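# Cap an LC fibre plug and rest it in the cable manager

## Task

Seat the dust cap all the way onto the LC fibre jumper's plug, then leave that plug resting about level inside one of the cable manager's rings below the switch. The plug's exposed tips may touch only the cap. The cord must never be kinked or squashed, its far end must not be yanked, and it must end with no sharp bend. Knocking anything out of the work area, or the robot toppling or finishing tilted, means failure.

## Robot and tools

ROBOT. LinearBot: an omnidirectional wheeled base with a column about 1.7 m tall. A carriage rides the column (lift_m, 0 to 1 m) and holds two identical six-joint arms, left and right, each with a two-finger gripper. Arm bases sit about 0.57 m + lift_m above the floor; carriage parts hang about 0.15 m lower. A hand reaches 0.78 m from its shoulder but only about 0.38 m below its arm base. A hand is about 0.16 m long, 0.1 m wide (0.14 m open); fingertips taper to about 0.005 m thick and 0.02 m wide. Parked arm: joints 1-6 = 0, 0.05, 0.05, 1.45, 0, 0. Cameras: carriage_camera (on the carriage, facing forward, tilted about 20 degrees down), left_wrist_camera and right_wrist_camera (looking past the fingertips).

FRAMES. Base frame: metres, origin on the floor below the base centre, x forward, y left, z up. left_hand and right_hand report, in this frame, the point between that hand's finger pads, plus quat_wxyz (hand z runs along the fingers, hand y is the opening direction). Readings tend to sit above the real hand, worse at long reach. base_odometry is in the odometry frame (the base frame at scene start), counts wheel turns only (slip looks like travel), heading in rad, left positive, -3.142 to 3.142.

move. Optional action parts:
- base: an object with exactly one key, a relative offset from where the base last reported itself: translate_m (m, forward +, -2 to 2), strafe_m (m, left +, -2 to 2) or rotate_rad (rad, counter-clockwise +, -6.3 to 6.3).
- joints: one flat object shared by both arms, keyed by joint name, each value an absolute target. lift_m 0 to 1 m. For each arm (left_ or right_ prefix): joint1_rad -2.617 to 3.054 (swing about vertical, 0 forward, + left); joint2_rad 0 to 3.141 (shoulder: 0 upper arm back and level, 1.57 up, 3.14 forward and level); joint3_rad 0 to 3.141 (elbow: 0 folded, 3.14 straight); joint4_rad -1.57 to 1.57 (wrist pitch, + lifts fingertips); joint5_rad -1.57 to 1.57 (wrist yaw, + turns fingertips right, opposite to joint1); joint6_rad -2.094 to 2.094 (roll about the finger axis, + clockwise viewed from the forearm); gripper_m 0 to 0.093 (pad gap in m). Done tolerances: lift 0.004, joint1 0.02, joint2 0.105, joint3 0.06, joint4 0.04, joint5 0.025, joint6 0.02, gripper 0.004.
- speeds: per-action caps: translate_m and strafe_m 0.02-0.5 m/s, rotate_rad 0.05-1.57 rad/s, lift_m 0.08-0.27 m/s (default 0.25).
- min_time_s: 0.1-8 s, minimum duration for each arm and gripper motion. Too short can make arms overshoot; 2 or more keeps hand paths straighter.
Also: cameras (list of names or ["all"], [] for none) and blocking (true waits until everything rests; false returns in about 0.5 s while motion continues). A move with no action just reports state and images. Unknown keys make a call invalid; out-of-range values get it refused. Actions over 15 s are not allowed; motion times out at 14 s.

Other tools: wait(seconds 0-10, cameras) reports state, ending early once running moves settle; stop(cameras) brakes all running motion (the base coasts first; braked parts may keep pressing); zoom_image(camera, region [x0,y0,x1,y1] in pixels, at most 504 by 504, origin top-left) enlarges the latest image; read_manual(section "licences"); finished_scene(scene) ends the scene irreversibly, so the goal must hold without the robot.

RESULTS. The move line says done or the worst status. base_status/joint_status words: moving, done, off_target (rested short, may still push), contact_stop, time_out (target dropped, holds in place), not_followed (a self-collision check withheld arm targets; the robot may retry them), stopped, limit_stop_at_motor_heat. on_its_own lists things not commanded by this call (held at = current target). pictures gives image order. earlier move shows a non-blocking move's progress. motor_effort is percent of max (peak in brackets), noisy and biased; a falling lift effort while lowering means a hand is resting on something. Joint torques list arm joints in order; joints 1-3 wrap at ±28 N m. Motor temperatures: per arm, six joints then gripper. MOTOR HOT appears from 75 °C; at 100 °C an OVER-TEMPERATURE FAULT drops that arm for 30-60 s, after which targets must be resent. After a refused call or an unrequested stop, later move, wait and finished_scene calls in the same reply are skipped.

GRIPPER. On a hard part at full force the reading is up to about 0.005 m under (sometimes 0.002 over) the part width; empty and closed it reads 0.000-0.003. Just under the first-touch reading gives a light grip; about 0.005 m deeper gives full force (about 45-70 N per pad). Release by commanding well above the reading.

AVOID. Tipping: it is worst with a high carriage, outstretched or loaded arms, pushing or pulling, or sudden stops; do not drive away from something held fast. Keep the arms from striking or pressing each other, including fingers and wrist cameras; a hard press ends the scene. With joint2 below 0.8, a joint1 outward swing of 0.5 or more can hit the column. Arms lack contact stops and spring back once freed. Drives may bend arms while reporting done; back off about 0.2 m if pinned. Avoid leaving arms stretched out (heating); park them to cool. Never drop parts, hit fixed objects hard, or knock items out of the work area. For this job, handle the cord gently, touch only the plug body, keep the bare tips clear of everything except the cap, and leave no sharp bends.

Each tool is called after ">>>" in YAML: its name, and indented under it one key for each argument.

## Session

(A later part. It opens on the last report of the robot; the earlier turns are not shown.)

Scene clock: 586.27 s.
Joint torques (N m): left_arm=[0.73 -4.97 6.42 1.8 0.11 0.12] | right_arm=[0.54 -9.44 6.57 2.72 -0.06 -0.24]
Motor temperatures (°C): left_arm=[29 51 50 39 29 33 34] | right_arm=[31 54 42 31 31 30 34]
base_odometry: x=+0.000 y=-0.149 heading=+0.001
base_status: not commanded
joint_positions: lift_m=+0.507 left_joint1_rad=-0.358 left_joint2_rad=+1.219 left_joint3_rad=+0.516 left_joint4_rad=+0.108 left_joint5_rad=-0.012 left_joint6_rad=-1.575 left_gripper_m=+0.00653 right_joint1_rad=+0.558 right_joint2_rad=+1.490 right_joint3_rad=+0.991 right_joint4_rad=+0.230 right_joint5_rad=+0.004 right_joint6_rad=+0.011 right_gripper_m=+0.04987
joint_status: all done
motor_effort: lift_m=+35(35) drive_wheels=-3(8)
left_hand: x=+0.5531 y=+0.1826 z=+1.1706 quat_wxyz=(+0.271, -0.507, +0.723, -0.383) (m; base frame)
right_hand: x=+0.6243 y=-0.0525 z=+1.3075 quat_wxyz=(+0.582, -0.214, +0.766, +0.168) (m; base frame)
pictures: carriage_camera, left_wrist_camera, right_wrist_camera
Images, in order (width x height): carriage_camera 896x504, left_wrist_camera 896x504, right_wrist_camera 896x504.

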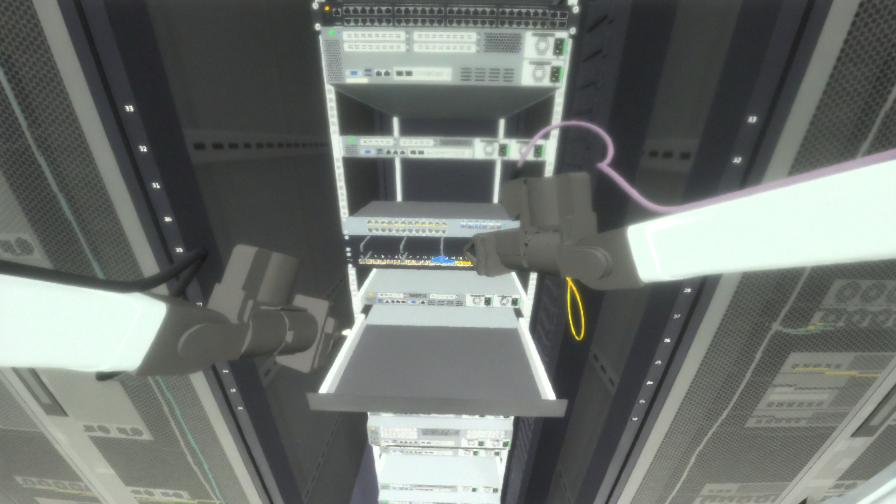

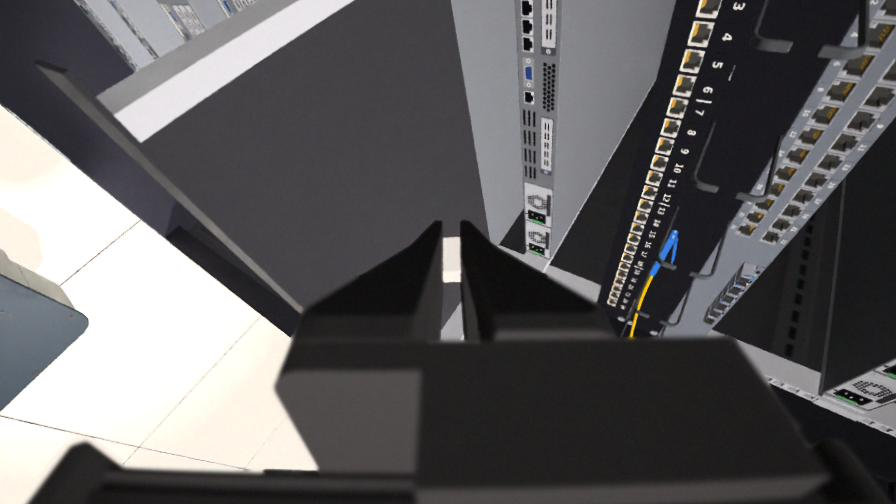

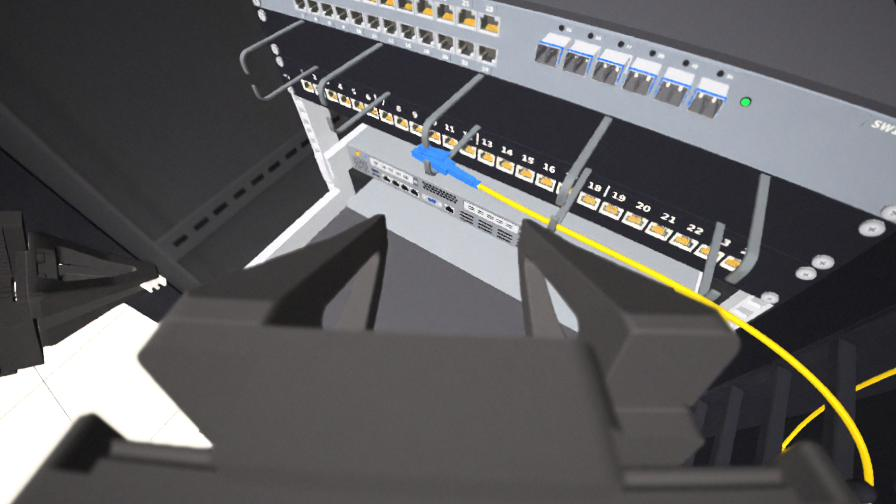

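>>> move:
  base: {"translate_m": -0.038}
  speeds: {"translate_m": 0.05}

>>> move:
  cameras: ["carriage_camera"]

>>> zoom_image:
  camera: "carriage_camera"
  region: [425, 244, 455, 264]

>>> zoom_image:
  camera: "carriage_camera"
  region: [340, 220, 440, 287]

Scene clock: 670.73 s.
Joint torques (N m): left_arm=[0.72 -4.77 6.48 1.82 0.11 0.12] | right_arm=[0.46 -9.13 6.56 2.69 -0.05 -0.23]
Motor temperatures (°C): left_arm=[29 42 47 42 29 33 35] | right_arm=[31 53 42 46 31 30 33]
move: done
base_odometry: x=-0.038 y=-0.149 heading=+0.001
base_status: done
joint_positions: lift_m=+0.507 left_joint1_rad=-0.358 left_joint2_rad=+1.216 left_joint3_rad=+0.516 left_joint4_rad=+0.106 left_joint5_rad=-0.011 left_joint6_rad=-1.575 left_gripper_m=+0.00653 right_joint1_rad=+0.559 right_joint2_rad=+1.487 right_joint3_rad=+0.991 right_joint4_rad=+0.233 right_joint5_rad=+0.004 right_joint6_rad=+0.010 right_gripper_m=+0.04987
joint_status: not commanded
motor_effort: lift_m=+35(35) drive_wheels=-2(7)
left_hand: x=+0.5529 y=+0.1826 z=+1.1712 quat_wxyz=(+0.271, -0.507, +0.723, -0.383) (m; base frame)
right_hand: x=+0.6239 y=-0.0523 z=+1.3096 quat_wxyz=(+0.585, -0.214, +0.764, +0.169) (m; base frame)
pictures: none

Scene clock: 670.73 s.
Joint torques (N m): left_arm=[0.72 -4.77 6.48 1.82 0.11 0.12] | right_arm=[0.46 -9.13 6.56 2.69 -0.05 -0.23]
Motor temperatures (°C): left_arm=[29 42 47 42 29 33 35] | right_arm=[31 53 42 46 31 30 33]
base_odometry: x=-0.038 y=-0.149 heading=+0.001
base_status: done
joint_positions: lift_m=+0.507 left_joint1_rad=-0.358 left_joint2_rad=+1.216 left_joint3_rad=+0.516 left_joint4_rad=+0.106 left_joint5_rad=-0.011 left_joint6_rad=-1.575 left_gripper_m=+0.00653 right_joint1_rad=+0.559 right_joint2_rad=+1.487 right_joint3_rad=+0.991 right_joint4_rad=+0.233 right_joint5_rad=+0.004 right_joint6_rad=+0.010 right_gripper_m=+0.04987
joint_status: not commanded
motor_effort: lift_m=+35(35) drive_wheels=-2(7)
left_hand: x=+0.5529 y=+0.1826 z=+1.1712 quat_wxyz=(+0.271, -0.507, +0.723, -0.383) (m; base frame)
right_hand: x=+0.6239 y=-0.0523 z=+1.3096 quat_wxyz=(+0.585, -0.214, +0.764, +0.169) (m; base frame)
pictures: carriage_camera
Images, in order (width x height): carriage_camera 896x504.

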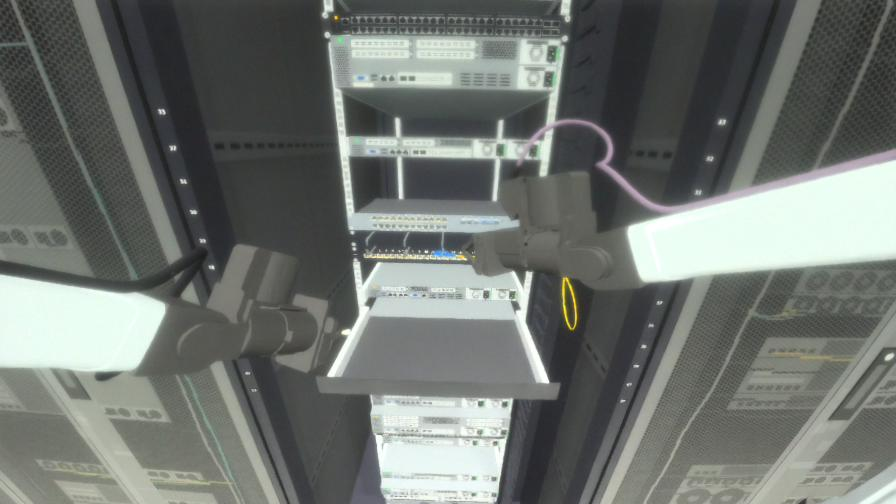

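Scaled by 16.800 from the camera's 896x504 image, which has a finer 1280x720 frame.

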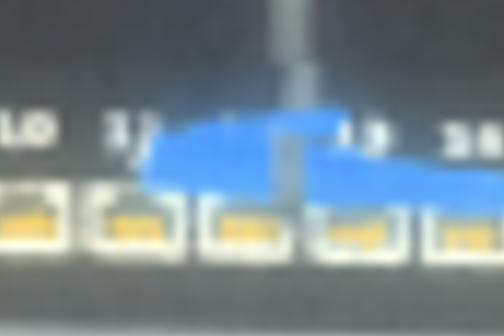

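Scaled by 5.040 from the camera's 896x504 image, which has a finer 1280x720 frame.

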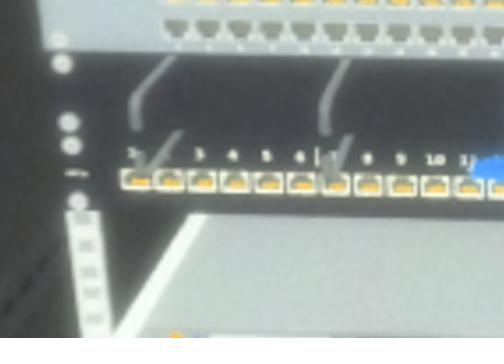

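>>> move:
  joints: {"right_joint1_rad": 0.7033, "right_joint2_rad": 1.5795, "right_joint3_rad": 0.644, "right_joint4_rad": 0.9355, "right_joint5_rad": 0.354, "right_joint6_rad": 1.57, "right_gripper_m": 0.034, "lift_m": 0.499}
  min_time_s: 3

>>> move:
  joints: {"right_joint1_rad": 0.6175, "right_joint2_rad": 2.0744, "right_joint3_rad": 1.1661, "right_joint4_rad": 0.9003, "right_joint5_rad": 0.2655, "right_joint6_rad": 1.583}
  min_time_s: 3

>>> move:
  joints: {"right_joint1_rad": 0.5835, "right_joint2_rad": 2.0854, "right_joint3_rad": 1.1721, "right_joint4_rad": 0.9003, "right_joint5_rad": 0.231}
  min_time_s: 1.5

>>> move:
  cameras: ["right_wrist_camera", "carriage_camera"]

>>> zoom_image:
  camera: "right_wrist_camera"
  region: [390, 150, 510, 270]

>>> zoom_image:
  camera: "carriage_camera"
  region: [425, 244, 455, 264]

Scene clock: 702.20 s.
Joint torques (N m): left_arm=[0.73 -4.52 6.87 1.87 0.11 0.12] | right_arm=[0.55 -5.94 5.5 2.61 0.11 -0.09]
move: done
base_odometry: x=-0.038 y=-0.149 heading=+0.001
base_status: not commanded
joint_positions: lift_m=+0.499 left_joint1_rad=-0.358 left_joint2_rad=+1.214 left_joint3_rad=+0.511 left_joint4_rad=+0.101 left_joint5_rad=-0.011 left_joint6_rad=-1.575 left_gripper_m=+0.00653 right_joint1_rad=+0.697 right_joint2_rad=+1.567 right_joint3_rad=+0.658 right_joint4_rad=+0.933 right_joint5_rad=+0.343 right_joint6_rad=+1.558 right_gripper_m=+0.03414
joint_status: all done
motor_effort: lift_m=+34(35) drive_wheels=+4(5)
left_hand: x=+0.5509 y=+0.1832 z=+1.1608 quat_wxyz=(+0.268, -0.508, +0.725, -0.380) (m; base frame)
right_hand: x=+0.6015 y=-0.0600 z=+1.2799 quat_wxyz=(+0.410, +0.398, +0.575, +0.586) (m; base frame)
pictures: none

Scene clock: 705.50 s.
Joint torques (N m): left_arm=[0.69 -4.51 6.84 1.88 0.11 0.12] | right_arm=[-0.61 -10.22 8.81 2.42 -0.11 -0.09]
move: done
base_odometry: x=-0.038 y=-0.149 heading=+0.001
base_status: not commanded
joint_positions: lift_m=+0.499 left_joint1_rad=-0.358 left_joint2_rad=+1.214 left_joint3_rad=+0.511 left_joint4_rad=+0.101 left_joint5_rad=-0.011 left_joint6_rad=-1.575 left_gripper_m=+0.00653 right_joint1_rad=+0.623 right_joint2_rad=+2.056 right_joint3_rad=+1.142 right_joint4_rad=+0.917 right_joint5_rad=+0.276 right_joint6_rad=+1.572 right_gripper_m=+0.03414
joint_status: all done
motor_effort: lift_m=+34(34) drive_wheels=+3(5)
left_hand: x=+0.5509 y=+0.1832 z=+1.1608 quat_wxyz=(+0.268, -0.508, +0.725, -0.380) (m; base frame)
right_hand: x=+0.7152 y=-0.0059 z=+1.2434 quat_wxyz=(+0.406, +0.406, +0.578, +0.580) (m; base frame)
pictures: none

Scene clock: 707.30 s.
Joint torques (N m): left_arm=[0.72 -4.48 6.87 1.88 0.1 0.12] | right_arm=[-0.59 -10.32 8.8 2.42 -0.1 -0.1]
move: done
base_odometry: x=-0.038 y=-0.149 heading=+0.001
base_status: not commanded
joint_positions: lift_m=+0.499 left_joint1_rad=-0.358 left_joint2_rad=+1.214 left_joint3_rad=+0.511 left_joint4_rad=+0.101 left_joint5_rad=-0.011 left_joint6_rad=-1.575 left_gripper_m=+0.00653 right_joint1_rad=+0.589 right_joint2_rad=+2.067 right_joint3_rad=+1.148 right_joint4_rad=+0.917 right_joint5_rad=+0.242 right_joint6_rad=+1.572 right_gripper_m=+0.03414
joint_status: all done
motor_effort: lift_m=+34(34) drive_wheels=+1(5)
left_hand: x=+0.5509 y=+0.1832 z=+1.1608 quat_wxyz=(+0.268, -0.508, +0.725, -0.380) (m; base frame)
right_hand: x=+0.7247 y=-0.0164 z=+1.2400 quat_wxyz=(+0.405, +0.407, +0.579, +0.579) (m; base frame)
pictures: none

Scene clock: 707.30 s.
Joint torques (N m): left_arm=[0.72 -4.48 6.87 1.88 0.1 0.12] | right_arm=[-0.59 -10.32 8.8 2.42 -0.1 -0.1]
Motor temperatures (°C): left_arm=[29 41 47 43 29 33 35] | right_arm=[31 51 43 47 31 30 33]
base_odometry: x=-0.038 y=-0.149 heading=+0.001
base_status: not commanded
joint_positions: lift_m=+0.499 left_joint1_rad=-0.358 left_joint2_rad=+1.214 left_joint3_rad=+0.511 left_joint4_rad=+0.101 left_joint5_rad=-0.011 left_joint6_rad=-1.575 left_gripper_m=+0.00653 right_joint1_rad=+0.589 right_joint2_rad=+2.067 right_joint3_rad=+1.148 right_joint4_rad=+0.917 right_joint5_rad=+0.242 right_joint6_rad=+1.572 right_gripper_m=+0.03414
joint_status: all done
motor_effort: lift_m=+34(34) drive_wheels=+1(5)
left_hand: x=+0.5509 y=+0.1832 z=+1.1608 quat_wxyz=(+0.268, -0.508, +0.725, -0.380) (m; base frame)
right_hand: x=+0.7247 y=-0.0164 z=+1.2400 quat_wxyz=(+0.405, +0.407, +0.579, +0.579) (m; base frame)
pictures: carriage_camera, right_wrist_camera
Images, in order (width x height): carriage_camera 896x504, right_wrist_camera 896x504.

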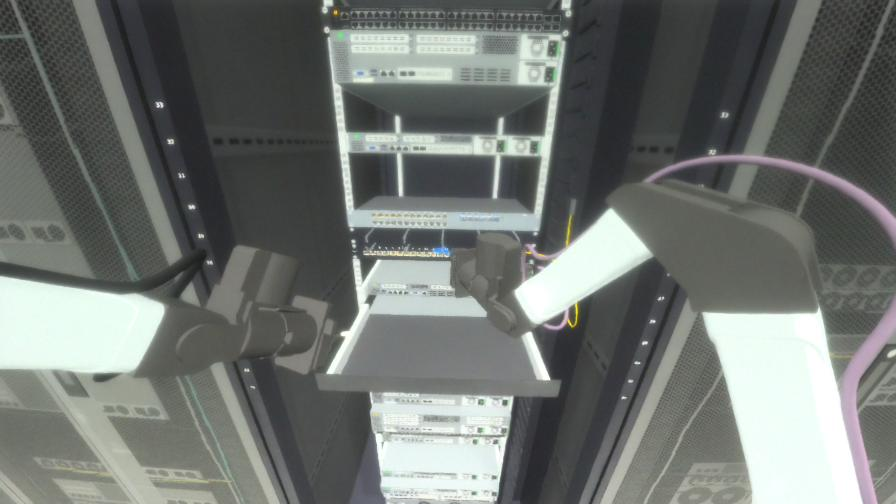

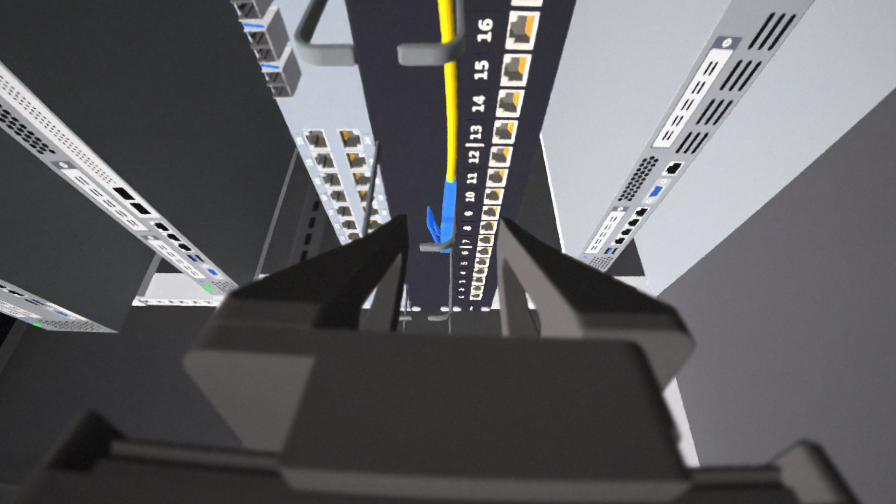

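Scaled by 4.200 from the camera's 896x504 image, which has a finer 1280x720 frame.

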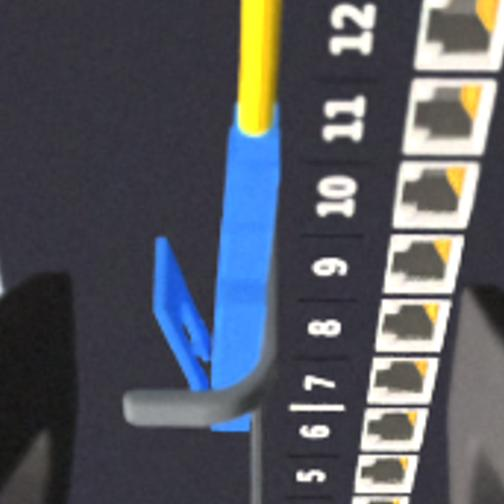

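Scaled by 16.800 from the camera's 896x504 image, which has a finer 1280x720 frame.

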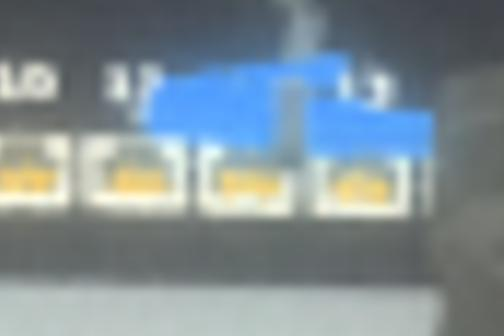

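>>> move:
  joints: {"right_joint1_rad": 0.5745, "right_joint2_rad": 2.1634, "right_joint3_rad": 1.3001, "right_joint4_rad": 0.8563, "right_joint5_rad": 0.2215}
  min_time_s: 2

>>> move:
  joints: {"right_joint1_rad": 0.5675, "right_joint2_rad": 2.2104, "right_joint3_rad": 1.3767, "right_joint4_rad": 0.8163, "right_joint5_rad": 0.2145}
  min_time_s: 1.5

>>> move:
  cameras: ["right_wrist_camera", "carriage_camera"]

>>> zoom_image:
  camera: "right_wrist_camera"
  region: [390, 170, 510, 310]

Scene clock: 721.93 s.
Joint torques (N m): left_arm=[0.73 -4.49 6.86 1.87 0.11 0.12] | right_arm=[-0.64 -11.07 9.02 2.41 -0.1 -0.1]
move: done
base_odometry: x=-0.038 y=-0.149 heading=+0.001
base_status: not commanded
joint_positions: lift_m=+0.499 left_joint1_rad=-0.358 left_joint2_rad=+1.214 left_joint3_rad=+0.511 left_joint4_rad=+0.101 left_joint5_rad=-0.011 left_joint6_rad=-1.575 left_gripper_m=+0.00653 right_joint1_rad=+0.580 right_joint2_rad=+2.144 right_joint3_rad=+1.276 right_joint4_rad=+0.873 right_joint5_rad=+0.232 right_joint6_rad=+1.572 right_gripper_m=+0.03414
joint_status: all done
motor_effort: lift_m=+34(34) drive_wheels=+2(7)
left_hand: x=+0.5509 y=+0.1832 z=+1.1608 quat_wxyz=(+0.268, -0.508, +0.725, -0.380) (m; base frame)
right_hand: x=+0.7479 y=-0.0057 z=+1.2414 quat_wxyz=(+0.406, +0.406, +0.577, +0.581) (m; base frame)
pictures: none

Scene clock: 723.73 s.
Joint torques (N m): left_arm=[0.75 -4.48 6.84 1.88 0.11 0.12] | right_arm=[-0.64 -11.54 9.16 2.42 -0.11 -0.09]
move: done
base_odometry: x=-0.038 y=-0.149 heading=+0.001
base_status: not commanded
joint_positions: lift_m=+0.499 left_joint1_rad=-0.358 left_joint2_rad=+1.214 left_joint3_rad=+0.511 left_joint4_rad=+0.101 left_joint5_rad=-0.011 left_joint6_rad=-1.575 left_gripper_m=+0.00653 right_joint1_rad=+0.573 right_joint2_rad=+2.191 right_joint3_rad=+1.352 right_joint4_rad=+0.833 right_joint5_rad=+0.225 right_joint6_rad=+1.572 right_gripper_m=+0.03414
joint_status: all done
motor_effort: lift_m=+34(34) drive_wheels=+5(5)
left_hand: x=+0.5509 y=+0.1832 z=+1.1608 quat_wxyz=(+0.268, -0.508, +0.725, -0.380) (m; base frame)
right_hand: x=+0.7617 y=-0.0003 z=+1.2379 quat_wxyz=(+0.405, +0.407, +0.581, +0.578) (m; base frame)
pictures: none

Scene clock: 723.73 s.
Joint torques (N m): left_arm=[0.75 -4.48 6.84 1.88 0.11 0.12] | right_arm=[-0.64 -11.54 9.16 2.42 -0.11 -0.09]
Motor temperatures (°C): left_arm=[29 41 48 43 29 33 35] | right_arm=[31 53 44 45 31 30 33]
base_odometry: x=-0.038 y=-0.149 heading=+0.001
base_status: not commanded
joint_positions: lift_m=+0.499 left_joint1_rad=-0.358 left_joint2_rad=+1.214 left_joint3_rad=+0.511 left_joint4_rad=+0.101 left_joint5_rad=-0.011 left_joint6_rad=-1.575 left_gripper_m=+0.00653 right_joint1_rad=+0.573 right_joint2_rad=+2.191 right_joint3_rad=+1.352 right_joint4_rad=+0.833 right_joint5_rad=+0.225 right_joint6_rad=+1.572 right_gripper_m=+0.03414
joint_status: all done
motor_effort: lift_m=+34(34) drive_wheels=+5(5)
left_hand: x=+0.5509 y=+0.1832 z=+1.1608 quat_wxyz=(+0.268, -0.508, +0.725, -0.380) (m; base frame)
right_hand: x=+0.7617 y=-0.0003 z=+1.2379 quat_wxyz=(+0.405, +0.407, +0.581, +0.578) (m; base frame)
pictures: carriage_camera, right_wrist_camera
Images, in order (width x height): carriage_camera 896x504, right_wrist_camera 896x504.

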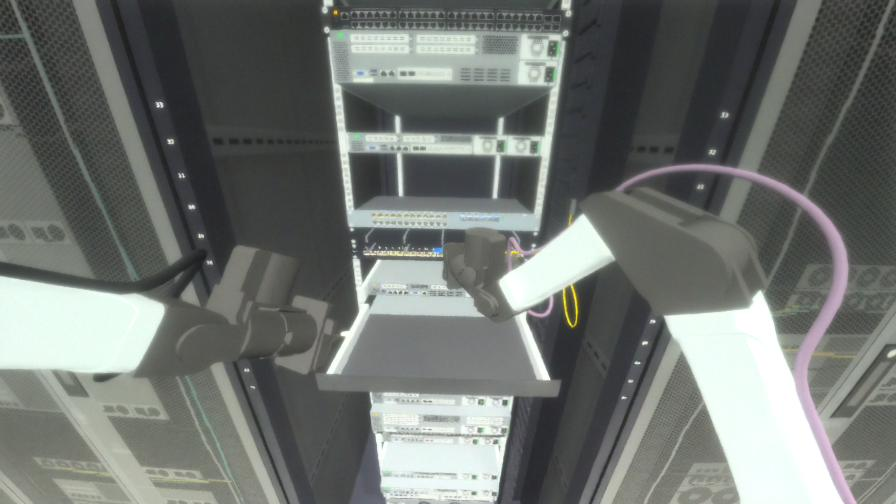

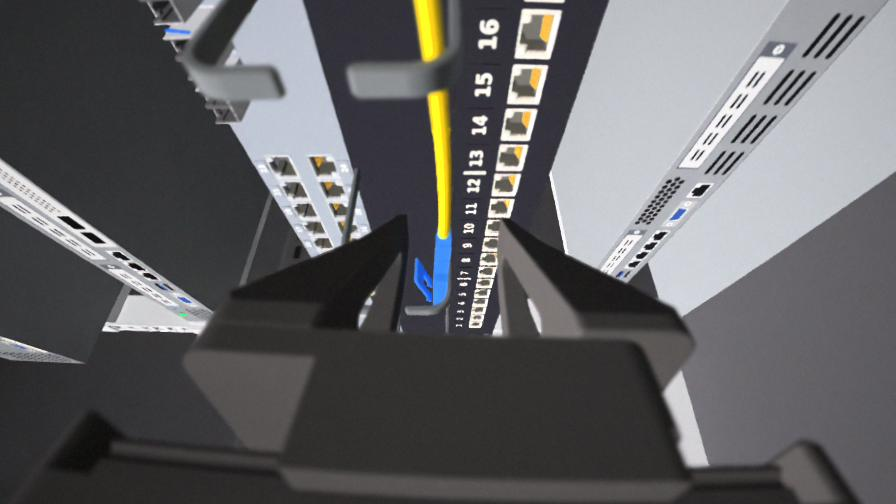

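Scaled by 3.600 from the camera's 896x504 image, which has a finer 1280x720 frame.

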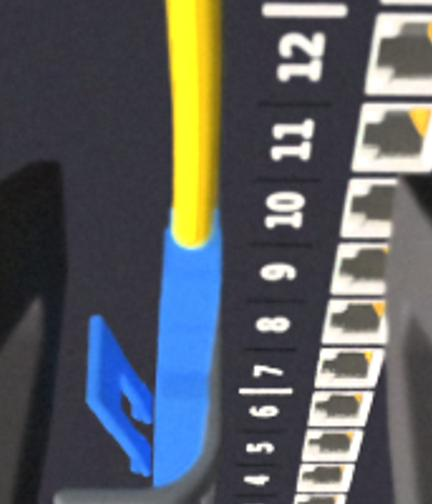

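>>> move:
  joints: {"right_joint1_rad": 0.5875, "right_joint2_rad": 2.2104, "right_joint3_rad": 1.3921, "right_joint4_rad": 0.8023, "right_joint5_rad": 0.2425, "lift_m": 0.5035}
  speeds: {"lift_m": 0.08}
  min_time_s: 1.5

>>> move:
  cameras: ["right_wrist_camera", "carriage_camera"]

>>> zoom_image:
  camera: "right_wrist_camera"
  region: [390, 190, 510, 310]

>>> zoom_image:
  camera: "carriage_camera"
  region: [425, 240, 455, 260]

Scene clock: 740.30 s.
Joint torques (N m): left_arm=[0.73 -4.41 6.93 1.88 0.11 0.11] | right_arm=[0.62 -12.03 9.21 2.45 0.1 -0.11]
Motor temperatures (°C): left_arm=[29 41 48 43 29 33 35] | right_arm=[31 55 46 46 31 30 33]
move: done
base_odometry: x=-0.038 y=-0.149 heading=+0.001
base_status: not commanded
joint_positions: lift_m=+0.503 left_joint1_rad=-0.358 left_joint2_rad=+1.212 left_joint3_rad=+0.510 left_joint4_rad=+0.100 left_joint5_rad=-0.010 left_joint6_rad=-1.575 left_gripper_m=+0.00653 right_joint1_rad=+0.581 right_joint2_rad=+2.195 right_joint3_rad=+1.367 right_joint4_rad=+0.819 right_joint5_rad=+0.234 right_joint6_rad=+1.573 right_gripper_m=+0.03413
joint_status: all done
motor_effort: lift_m=+36(42) drive_wheels=+2(7)
left_hand: x=+0.5506 y=+0.1832 z=+1.1651 quat_wxyz=(+0.268, -0.508, +0.725, -0.380) (m; base frame)
right_hand: x=+0.7621 y=+0.0036 z=+1.2435 quat_wxyz=(+0.404, +0.408, +0.581, +0.577) (m; base frame)
pictures: none

Scene clock: 740.30 s.
Joint torques (N m): left_arm=[0.73 -4.41 6.93 1.88 0.11 0.11] | right_arm=[0.62 -12.03 9.21 2.45 0.1 -0.11]
Motor temperatures (°C): left_arm=[29 41 48 43 29 33 35] | right_arm=[31 55 46 46 31 30 33]
base_odometry: x=-0.038 y=-0.149 heading=+0.001
base_status: not commanded
joint_positions: lift_m=+0.503 left_joint1_rad=-0.358 left_joint2_rad=+1.212 left_joint3_rad=+0.510 left_joint4_rad=+0.100 left_joint5_rad=-0.010 left_joint6_rad=-1.575 left_gripper_m=+0.00653 right_joint1_rad=+0.581 right_joint2_rad=+2.195 right_joint3_rad=+1.367 right_joint4_rad=+0.819 right_joint5_rad=+0.234 right_joint6_rad=+1.573 right_gripper_m=+0.03413
joint_status: all done
motor_effort: lift_m=+36(42) drive_wheels=+2(7)
left_hand: x=+0.5506 y=+0.1832 z=+1.1651 quat_wxyz=(+0.268, -0.508, +0.725, -0.380) (m; base frame)
right_hand: x=+0.7621 y=+0.0036 z=+1.2435 quat_wxyz=(+0.404, +0.408, +0.581, +0.577) (m; base frame)
pictures: carriage_camera, right_wrist_camera
Images, in order (width x height): carriage_camera 896x504, right_wrist_camera 896x504.

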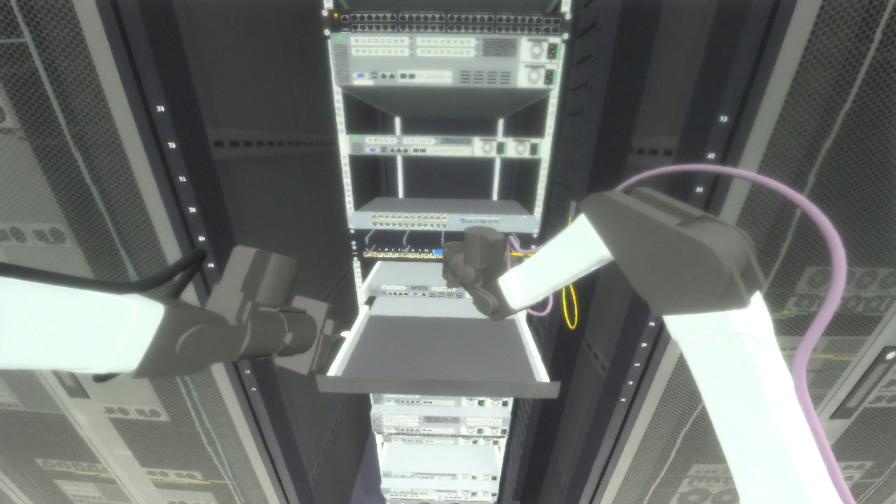

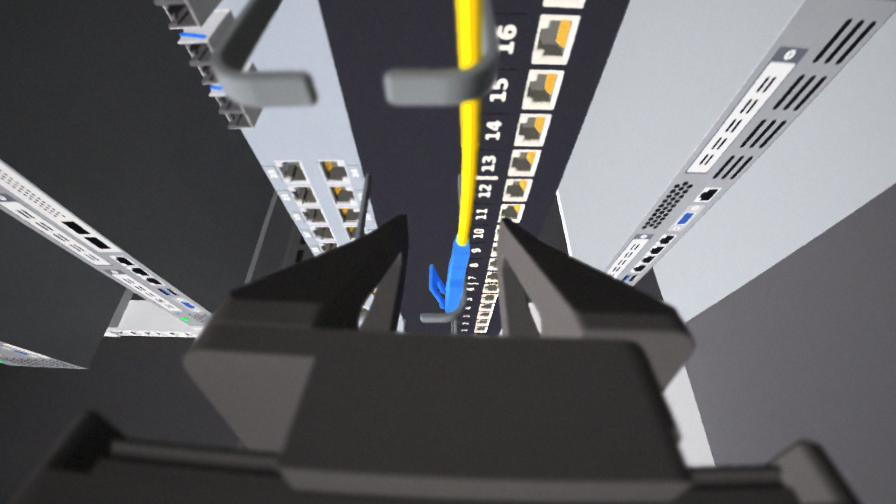

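Scaled by 4.200 from the camera's 896x504 image, which has a finer 1280x720 frame.

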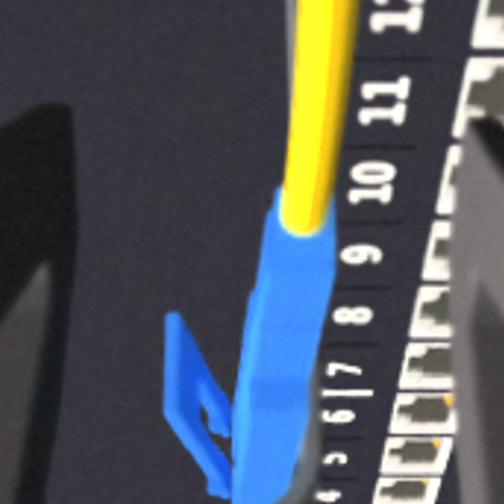

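Scaled by 16.800 from the camera's 896x504 image, which has a finer 1280x720 frame.

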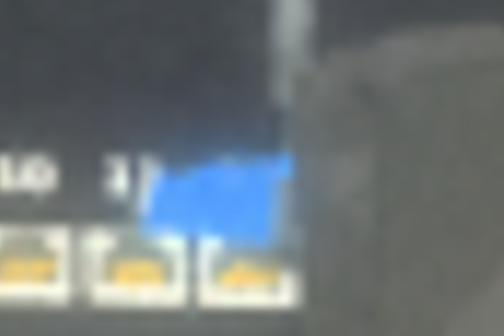

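>>> move:
  base: {"translate_m": -0.006}
  speeds: {"translate_m": 0.02}

>>> move:
  cameras: ["right_wrist_camera", "carriage_camera"]

>>> zoom_image:
  camera: "right_wrist_camera"
  region: [390, 190, 510, 310]

>>> zoom_image:
  camera: "carriage_camera"
  region: [425, 240, 455, 260]

Scene clock: 786.93 s.
Joint torques (N m): left_arm=[0.72 -4.37 6.94 1.88 0.11 0.12] | right_arm=[0.58 -12.01 9.2 2.5 0.05 -0.13]
Motor temperatures (°C): left_arm=[29 40 47 43 29 33 35] | right_arm=[31 57 46 47 31 30 33]
move: done
base_odometry: x=-0.044 y=-0.149 heading=+0.001
base_status: done
joint_positions: lift_m=+0.503 left_joint1_rad=-0.358 left_joint2_rad=+1.212 left_joint3_rad=+0.510 left_joint4_rad=+0.100 left_joint5_rad=-0.010 left_joint6_rad=-1.575 left_gripper_m=+0.00653 right_joint1_rad=+0.581 right_joint2_rad=+2.195 right_joint3_rad=+1.367 right_joint4_rad=+0.814 right_joint5_rad=+0.238 right_joint6_rad=+1.574 right_gripper_m=+0.03413
joint_status: not commanded
motor_effort: lift_m=+36(36) drive_wheels=+1(6)
left_hand: x=+0.5506 y=+0.1832 z=+1.1651 quat_wxyz=(+0.268, -0.508, +0.725, -0.380) (m; base frame)
right_hand: x=+0.7623 y=+0.0029 z=+1.2423 quat_wxyz=(+0.405, +0.410, +0.582, +0.574) (m; base frame)
pictures: none

Scene clock: 786.93 s.
Joint torques (N m): left_arm=[0.72 -4.37 6.94 1.88 0.11 0.12] | right_arm=[0.58 -12.01 9.2 2.5 0.05 -0.13]
Motor temperatures (°C): left_arm=[29 40 47 43 29 33 35] | right_arm=[31 57 46 47 31 30 33]
base_odometry: x=-0.044 y=-0.149 heading=+0.001
base_status: done
joint_positions: lift_m=+0.503 left_joint1_rad=-0.358 left_joint2_rad=+1.212 left_joint3_rad=+0.510 left_joint4_rad=+0.100 left_joint5_rad=-0.010 left_joint6_rad=-1.575 left_gripper_m=+0.00653 right_joint1_rad=+0.581 right_joint2_rad=+2.195 right_joint3_rad=+1.367 right_joint4_rad=+0.814 right_joint5_rad=+0.238 right_joint6_rad=+1.574 right_gripper_m=+0.03413
joint_status: not commanded
motor_effort: lift_m=+36(36) drive_wheels=+1(6)
left_hand: x=+0.5506 y=+0.1832 z=+1.1651 quat_wxyz=(+0.268, -0.508, +0.725, -0.380) (m; base frame)
right_hand: x=+0.7623 y=+0.0029 z=+1.2423 quat_wxyz=(+0.405, +0.410, +0.582, +0.574) (m; base frame)
pictures: carriage_camera, right_wrist_camera
Images, in order (width x height): carriage_camera 896x504, right_wrist_camera 896x504.

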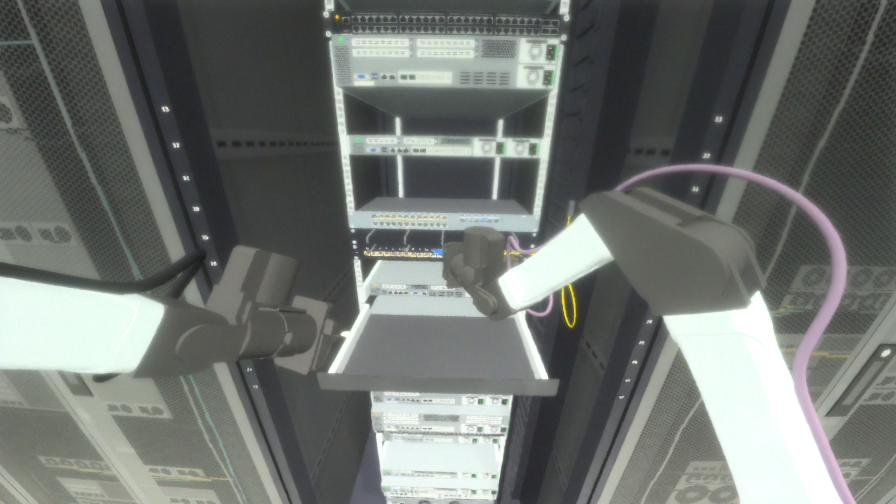

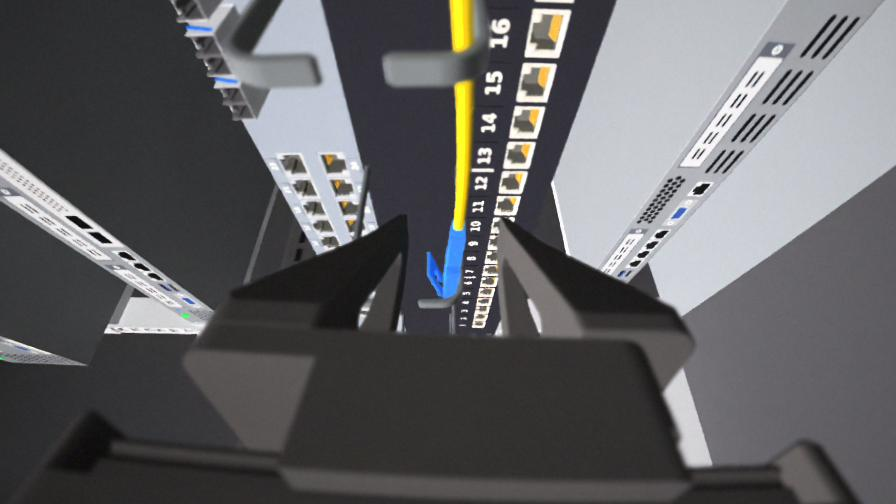

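Scaled by 4.200 from the camera's 896x504 image, which has a finer 1280x720 frame.

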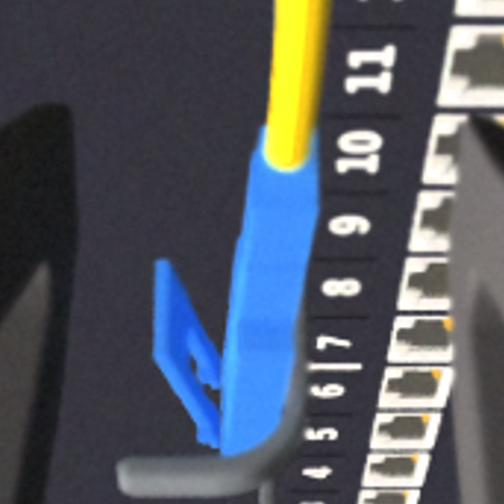

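Scaled by 16.800 from the camera's 896x504 image, which has a finer 1280x720 frame.

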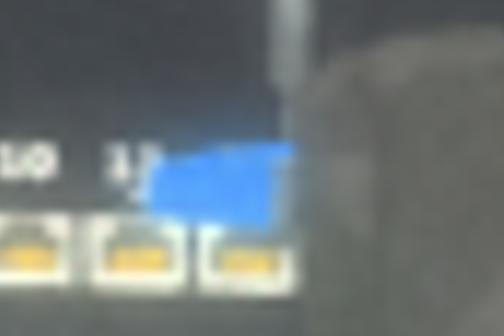

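>>> move:
  joints: {"right_gripper_m": 0.0105}
  min_time_s: 2

>>> move:
  cameras: ["right_wrist_camera"]

>>> zoom_image:
  camera: "right_wrist_camera"
  region: [390, 190, 510, 310]

Scene clock: 793.83 s.
Joint torques (N m): left_arm=[0.7 -4.4 6.93 1.88 0.11 0.12] | right_arm=[0.65 -12.03 9.18 2.44 0.06 -0.11]
Motor temperatures (°C): left_arm=[29 40 47 43 29 33 36] | right_arm=[31 57 46 48 31 30 33]
move: done
base_odometry: x=-0.044 y=-0.149 heading=+0.001
base_status: not commanded
joint_positions: lift_m=+0.503 left_joint1_rad=-0.358 left_joint2_rad=+1.212 left_joint3_rad=+0.510 left_joint4_rad=+0.100 left_joint5_rad=-0.010 left_joint6_rad=-1.575 left_gripper_m=+0.00653 right_joint1_rad=+0.581 right_joint2_rad=+2.195 right_joint3_rad=+1.367 right_joint4_rad=+0.817 right_joint5_rad=+0.238 right_joint6_rad=+1.574 right_gripper_m=+0.01064
joint_status: all done
motor_effort: lift_m=+36(36) drive_wheels=+1(5)
left_hand: x=+0.5506 y=+0.1832 z=+1.1651 quat_wxyz=(+0.268, -0.508, +0.725, -0.380) (m; base frame)
right_hand: x=+0.7623 y=+0.0028 z=+1.2429 quat_wxyz=(+0.405, +0.410, +0.581, +0.575) (m; base frame)
pictures: none

Scene clock: 793.83 s.
Joint torques (N m): left_arm=[0.7 -4.4 6.93 1.88 0.11 0.12] | right_arm=[0.65 -12.03 9.18 2.44 0.06 -0.11]
Motor temperatures (°C): left_arm=[29 40 47 43 29 33 36] | right_arm=[31 57 46 48 31 30 33]
base_odometry: x=-0.044 y=-0.149 heading=+0.001
base_status: not commanded
joint_positions: lift_m=+0.503 left_joint1_rad=-0.358 left_joint2_rad=+1.212 left_joint3_rad=+0.510 left_joint4_rad=+0.100 left_joint5_rad=-0.010 left_joint6_rad=-1.575 left_gripper_m=+0.00653 right_joint1_rad=+0.581 right_joint2_rad=+2.195 right_joint3_rad=+1.367 right_joint4_rad=+0.817 right_joint5_rad=+0.238 right_joint6_rad=+1.574 right_gripper_m=+0.01064
joint_status: all done
motor_effort: lift_m=+36(36) drive_wheels=+1(5)
left_hand: x=+0.5506 y=+0.1832 z=+1.1651 quat_wxyz=(+0.268, -0.508, +0.725, -0.380) (m; base frame)
right_hand: x=+0.7623 y=+0.0028 z=+1.2429 quat_wxyz=(+0.405, +0.410, +0.581, +0.575) (m; base frame)
pictures: right_wrist_camera
Images, in order (width x height): right_wrist_camera 896x504.

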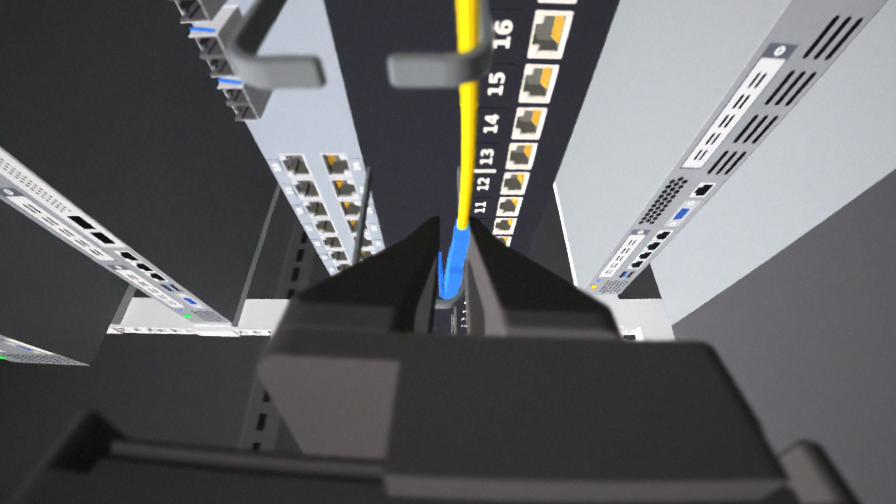

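Scaled by 4.200 from the camera's 896x504 image, which has a finer 1280x720 frame.

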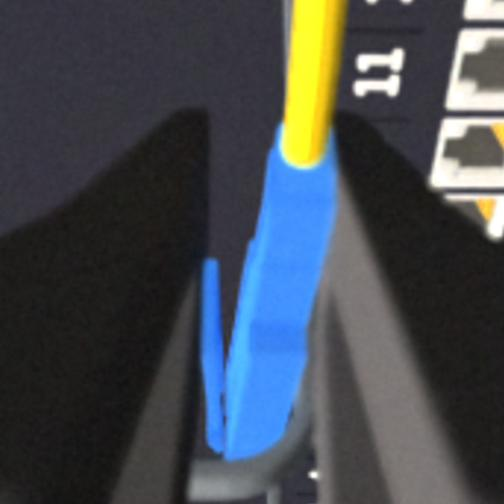

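>>> move:
  joints: {"lift_m": 0.5015, "right_gripper_m": 0.007}
  speeds: {"lift_m": 0.08}
  min_time_s: 1.5

>>> move:
  joints: {"right_gripper_m": 0.004}
  min_time_s: 1.5

>>> move:
  joints: {"left_joint1_rad": -0.42, "left_joint2_rad": 1.89, "left_joint3_rad": 0.9175, "left_joint4_rad": 1.0, "left_joint5_rad": 0.08, "left_joint6_rad": -1.57}
  min_time_s: 4

>>> move:
  cameras: ["right_wrist_camera", "carriage_camera", "left_wrist_camera"]

>>> zoom_image:
  camera: "right_wrist_camera"
  region: [390, 190, 510, 310]

>>> zoom_image:
  camera: "carriage_camera"
  region: [425, 240, 455, 260]

>>> zoom_image:
  camera: "left_wrist_camera"
  region: [390, 200, 510, 320]

Scene clock: 802.47 s.
Joint torques (N m): left_arm=[0.73 -4.42 6.94 1.91 0.11 0.11] | right_arm=[0.66 -12.04 8.83 2.43 0.06 -0.12]
Motor temperatures (°C): left_arm=[29 40 47 43 29 33 36] | right_arm=[31 57 47 48 31 30 33]
move: done
base_odometry: x=-0.044 y=-0.149 heading=+0.001
base_status: not commanded
joint_positions: lift_m=+0.502 left_joint1_rad=-0.358 left_joint2_rad=+1.212 left_joint3_rad=+0.510 left_joint4_rad=+0.097 left_joint5_rad=-0.010 left_joint6_rad=-1.575 left_gripper_m=+0.00653 right_joint1_rad=+0.581 right_joint2_rad=+2.195 right_joint3_rad=+1.372 right_joint4_rad=+0.818 right_joint5_rad=+0.238 right_joint6_rad=+1.574 right_gripper_m=+0.00716
joint_status: all done
motor_effort: lift_m=+33(34) drive_wheels=+3(5)
left_hand: x=+0.5503 y=+0.1833 z=+1.1628 quat_wxyz=(+0.267, -0.508, +0.726, -0.379) (m; base frame)
right_hand: x=+0.7628 y=+0.0032 z=+1.2432 quat_wxyz=(+0.406, +0.409, +0.579, +0.577) (m; base frame)
pictures: none

Scene clock: 804.27 s.
Joint torques (N m): left_arm=[0.7 -4.44 6.93 1.92 0.11 0.12] | right_arm=[0.66 -12.04 8.87 2.43 0.06 -0.11]
Motor temperatures (°C): left_arm=[29 40 47 43 29 33 36] | right_arm=[31 57 47 48 31 30 33]
move: done
base_odometry: x=-0.044 y=-0.149 heading=+0.001
base_status: not commanded
joint_positions: lift_m=+0.502 left_joint1_rad=-0.358 left_joint2_rad=+1.212 left_joint3_rad=+0.510 left_joint4_rad=+0.097 left_joint5_rad=-0.010 left_joint6_rad=-1.575 left_gripper_m=+0.00653 right_joint1_rad=+0.581 right_joint2_rad=+2.195 right_joint3_rad=+1.372 right_joint4_rad=+0.818 right_joint5_rad=+0.238 right_joint6_rad=+1.574 right_gripper_m=+0.00484
joint_status: all done
motor_effort: lift_m=+33(33) drive_wheels=+0(4)
left_hand: x=+0.5503 y=+0.1833 z=+1.1628 quat_wxyz=(+0.267, -0.508, +0.726, -0.379) (m; base frame)
right_hand: x=+0.7628 y=+0.0032 z=+1.2432 quat_wxyz=(+0.406, +0.409, +0.579, +0.577) (m; base frame)
pictures: none

Scene clock: 808.57 s.
Joint torques (N m): left_arm=[-0.62 -7.16 9.99 2.32 0.18 0.13] | right_arm=[0.66 -12.05 8.84 2.42 0.05 -0.11]
Motor temperatures (°C): left_arm=[29 40 48 44 29 33 36] | right_arm=[31 57 47 48 31 30 33]
move: done
base_odometry: x=-0.044 y=-0.149 heading=+0.001
base_status: not commanded
joint_positions: lift_m=+0.502 left_joint1_rad=-0.411 left_joint2_rad=+1.876 left_joint3_rad=+0.883 left_joint4_rad=+0.983 left_joint5_rad=+0.067 left_joint6_rad=-1.575 left_gripper_m=+0.00654 right_joint1_rad=+0.581 right_joint2_rad=+2.195 right_joint3_rad=+1.372 right_joint4_rad=+0.818 right_joint5_rad=+0.238 right_joint6_rad=+1.574 right_gripper_m=+0.00484
joint_status: all done
motor_effort: lift_m=+33(33) drive_wheels=+1(5)
left_hand: x=+0.6974 y=+0.0839 z=+1.2460 quat_wxyz=(+0.364, -0.371, +0.606, -0.602) (m; base frame)
right_hand: x=+0.7628 y=+0.0032 z=+1.2433 quat_wxyz=(+0.406, +0.409, +0.579, +0.577) (m; base frame)
pictures: none

Scene clock: 808.57 s.
Joint torques (N m): left_arm=[-0.62 -7.16 9.99 2.32 0.18 0.13] | right_arm=[0.66 -12.05 8.84 2.42 0.05 -0.11]
Motor temperatures (°C): left_arm=[29 40 48 44 29 33 36] | right_arm=[31 57 47 48 31 30 33]
base_odometry: x=-0.044 y=-0.149 heading=+0.001
base_status: not commanded
joint_positions: lift_m=+0.502 left_joint1_rad=-0.411 left_joint2_rad=+1.876 left_joint3_rad=+0.883 left_joint4_rad=+0.983 left_joint5_rad=+0.067 left_joint6_rad=-1.575 left_gripper_m=+0.00654 right_joint1_rad=+0.581 right_joint2_rad=+2.195 right_joint3_rad=+1.372 right_joint4_rad=+0.818 right_joint5_rad=+0.238 right_joint6_rad=+1.574 right_gripper_m=+0.00484
joint_status: all done
motor_effort: lift_m=+33(33) drive_wheels=+1(5)
left_hand: x=+0.6974 y=+0.0839 z=+1.2460 quat_wxyz=(+0.364, -0.371, +0.606, -0.602) (m; base frame)
right_hand: x=+0.7628 y=+0.0032 z=+1.2433 quat_wxyz=(+0.406, +0.409, +0.579, +0.577) (m; base frame)
pictures: carriage_camera, left_wrist_camera, right_wrist_camera
Images, in order (width x height): carriage_camera 896x504, left_wrist_camera 896x504, right_wrist_camera 896x504.

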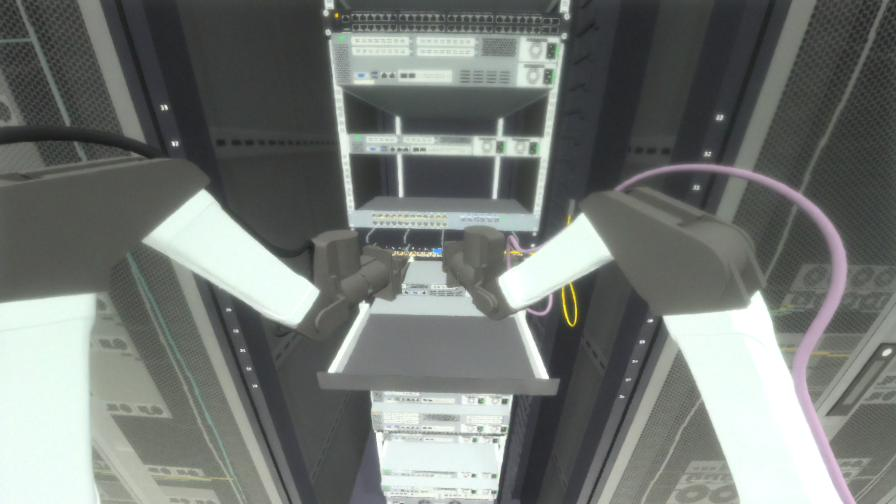

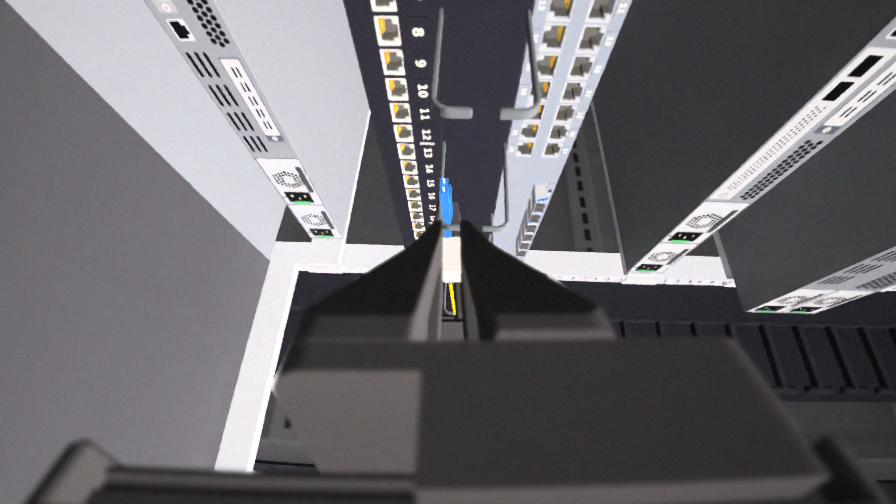

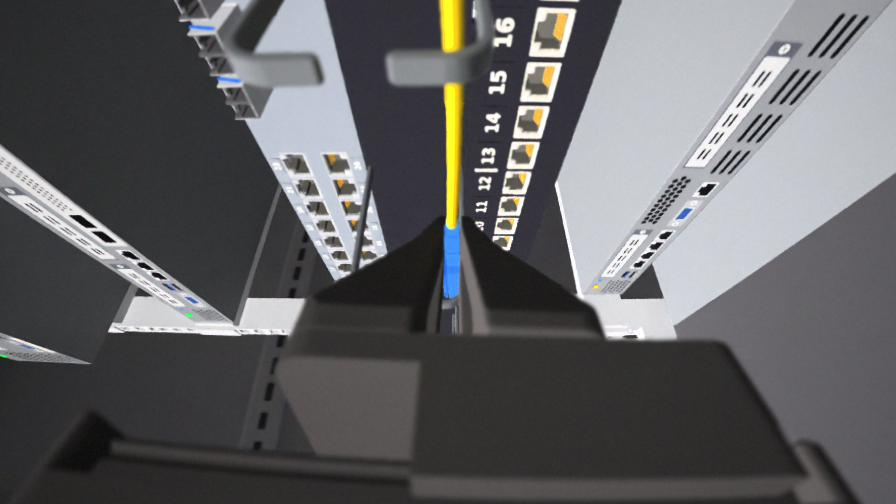

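Scaled by 4.200 from the camera's 896x504 image, which has a finer 1280x720 frame.

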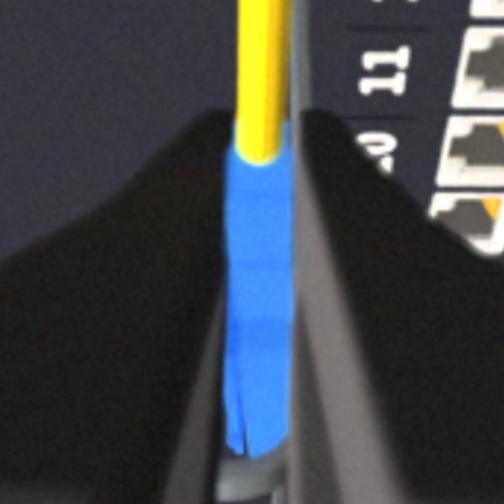

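Scaled by 16.800 from the camera's 896x504 image, which has a finer 1280x720 frame.

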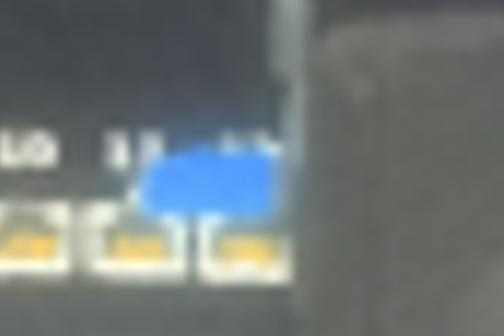

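Scaled by 4.200 from the camera's 896x504 image, which has a finer 1280x720 frame.

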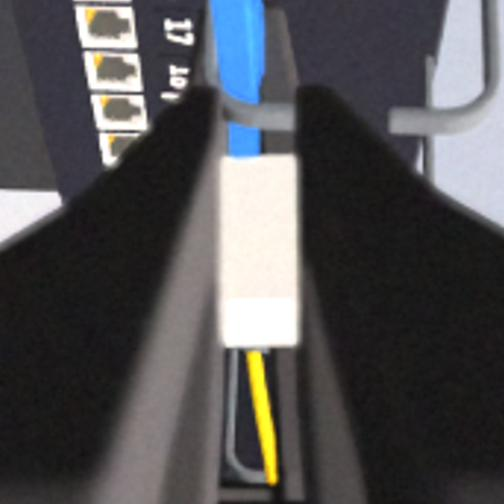

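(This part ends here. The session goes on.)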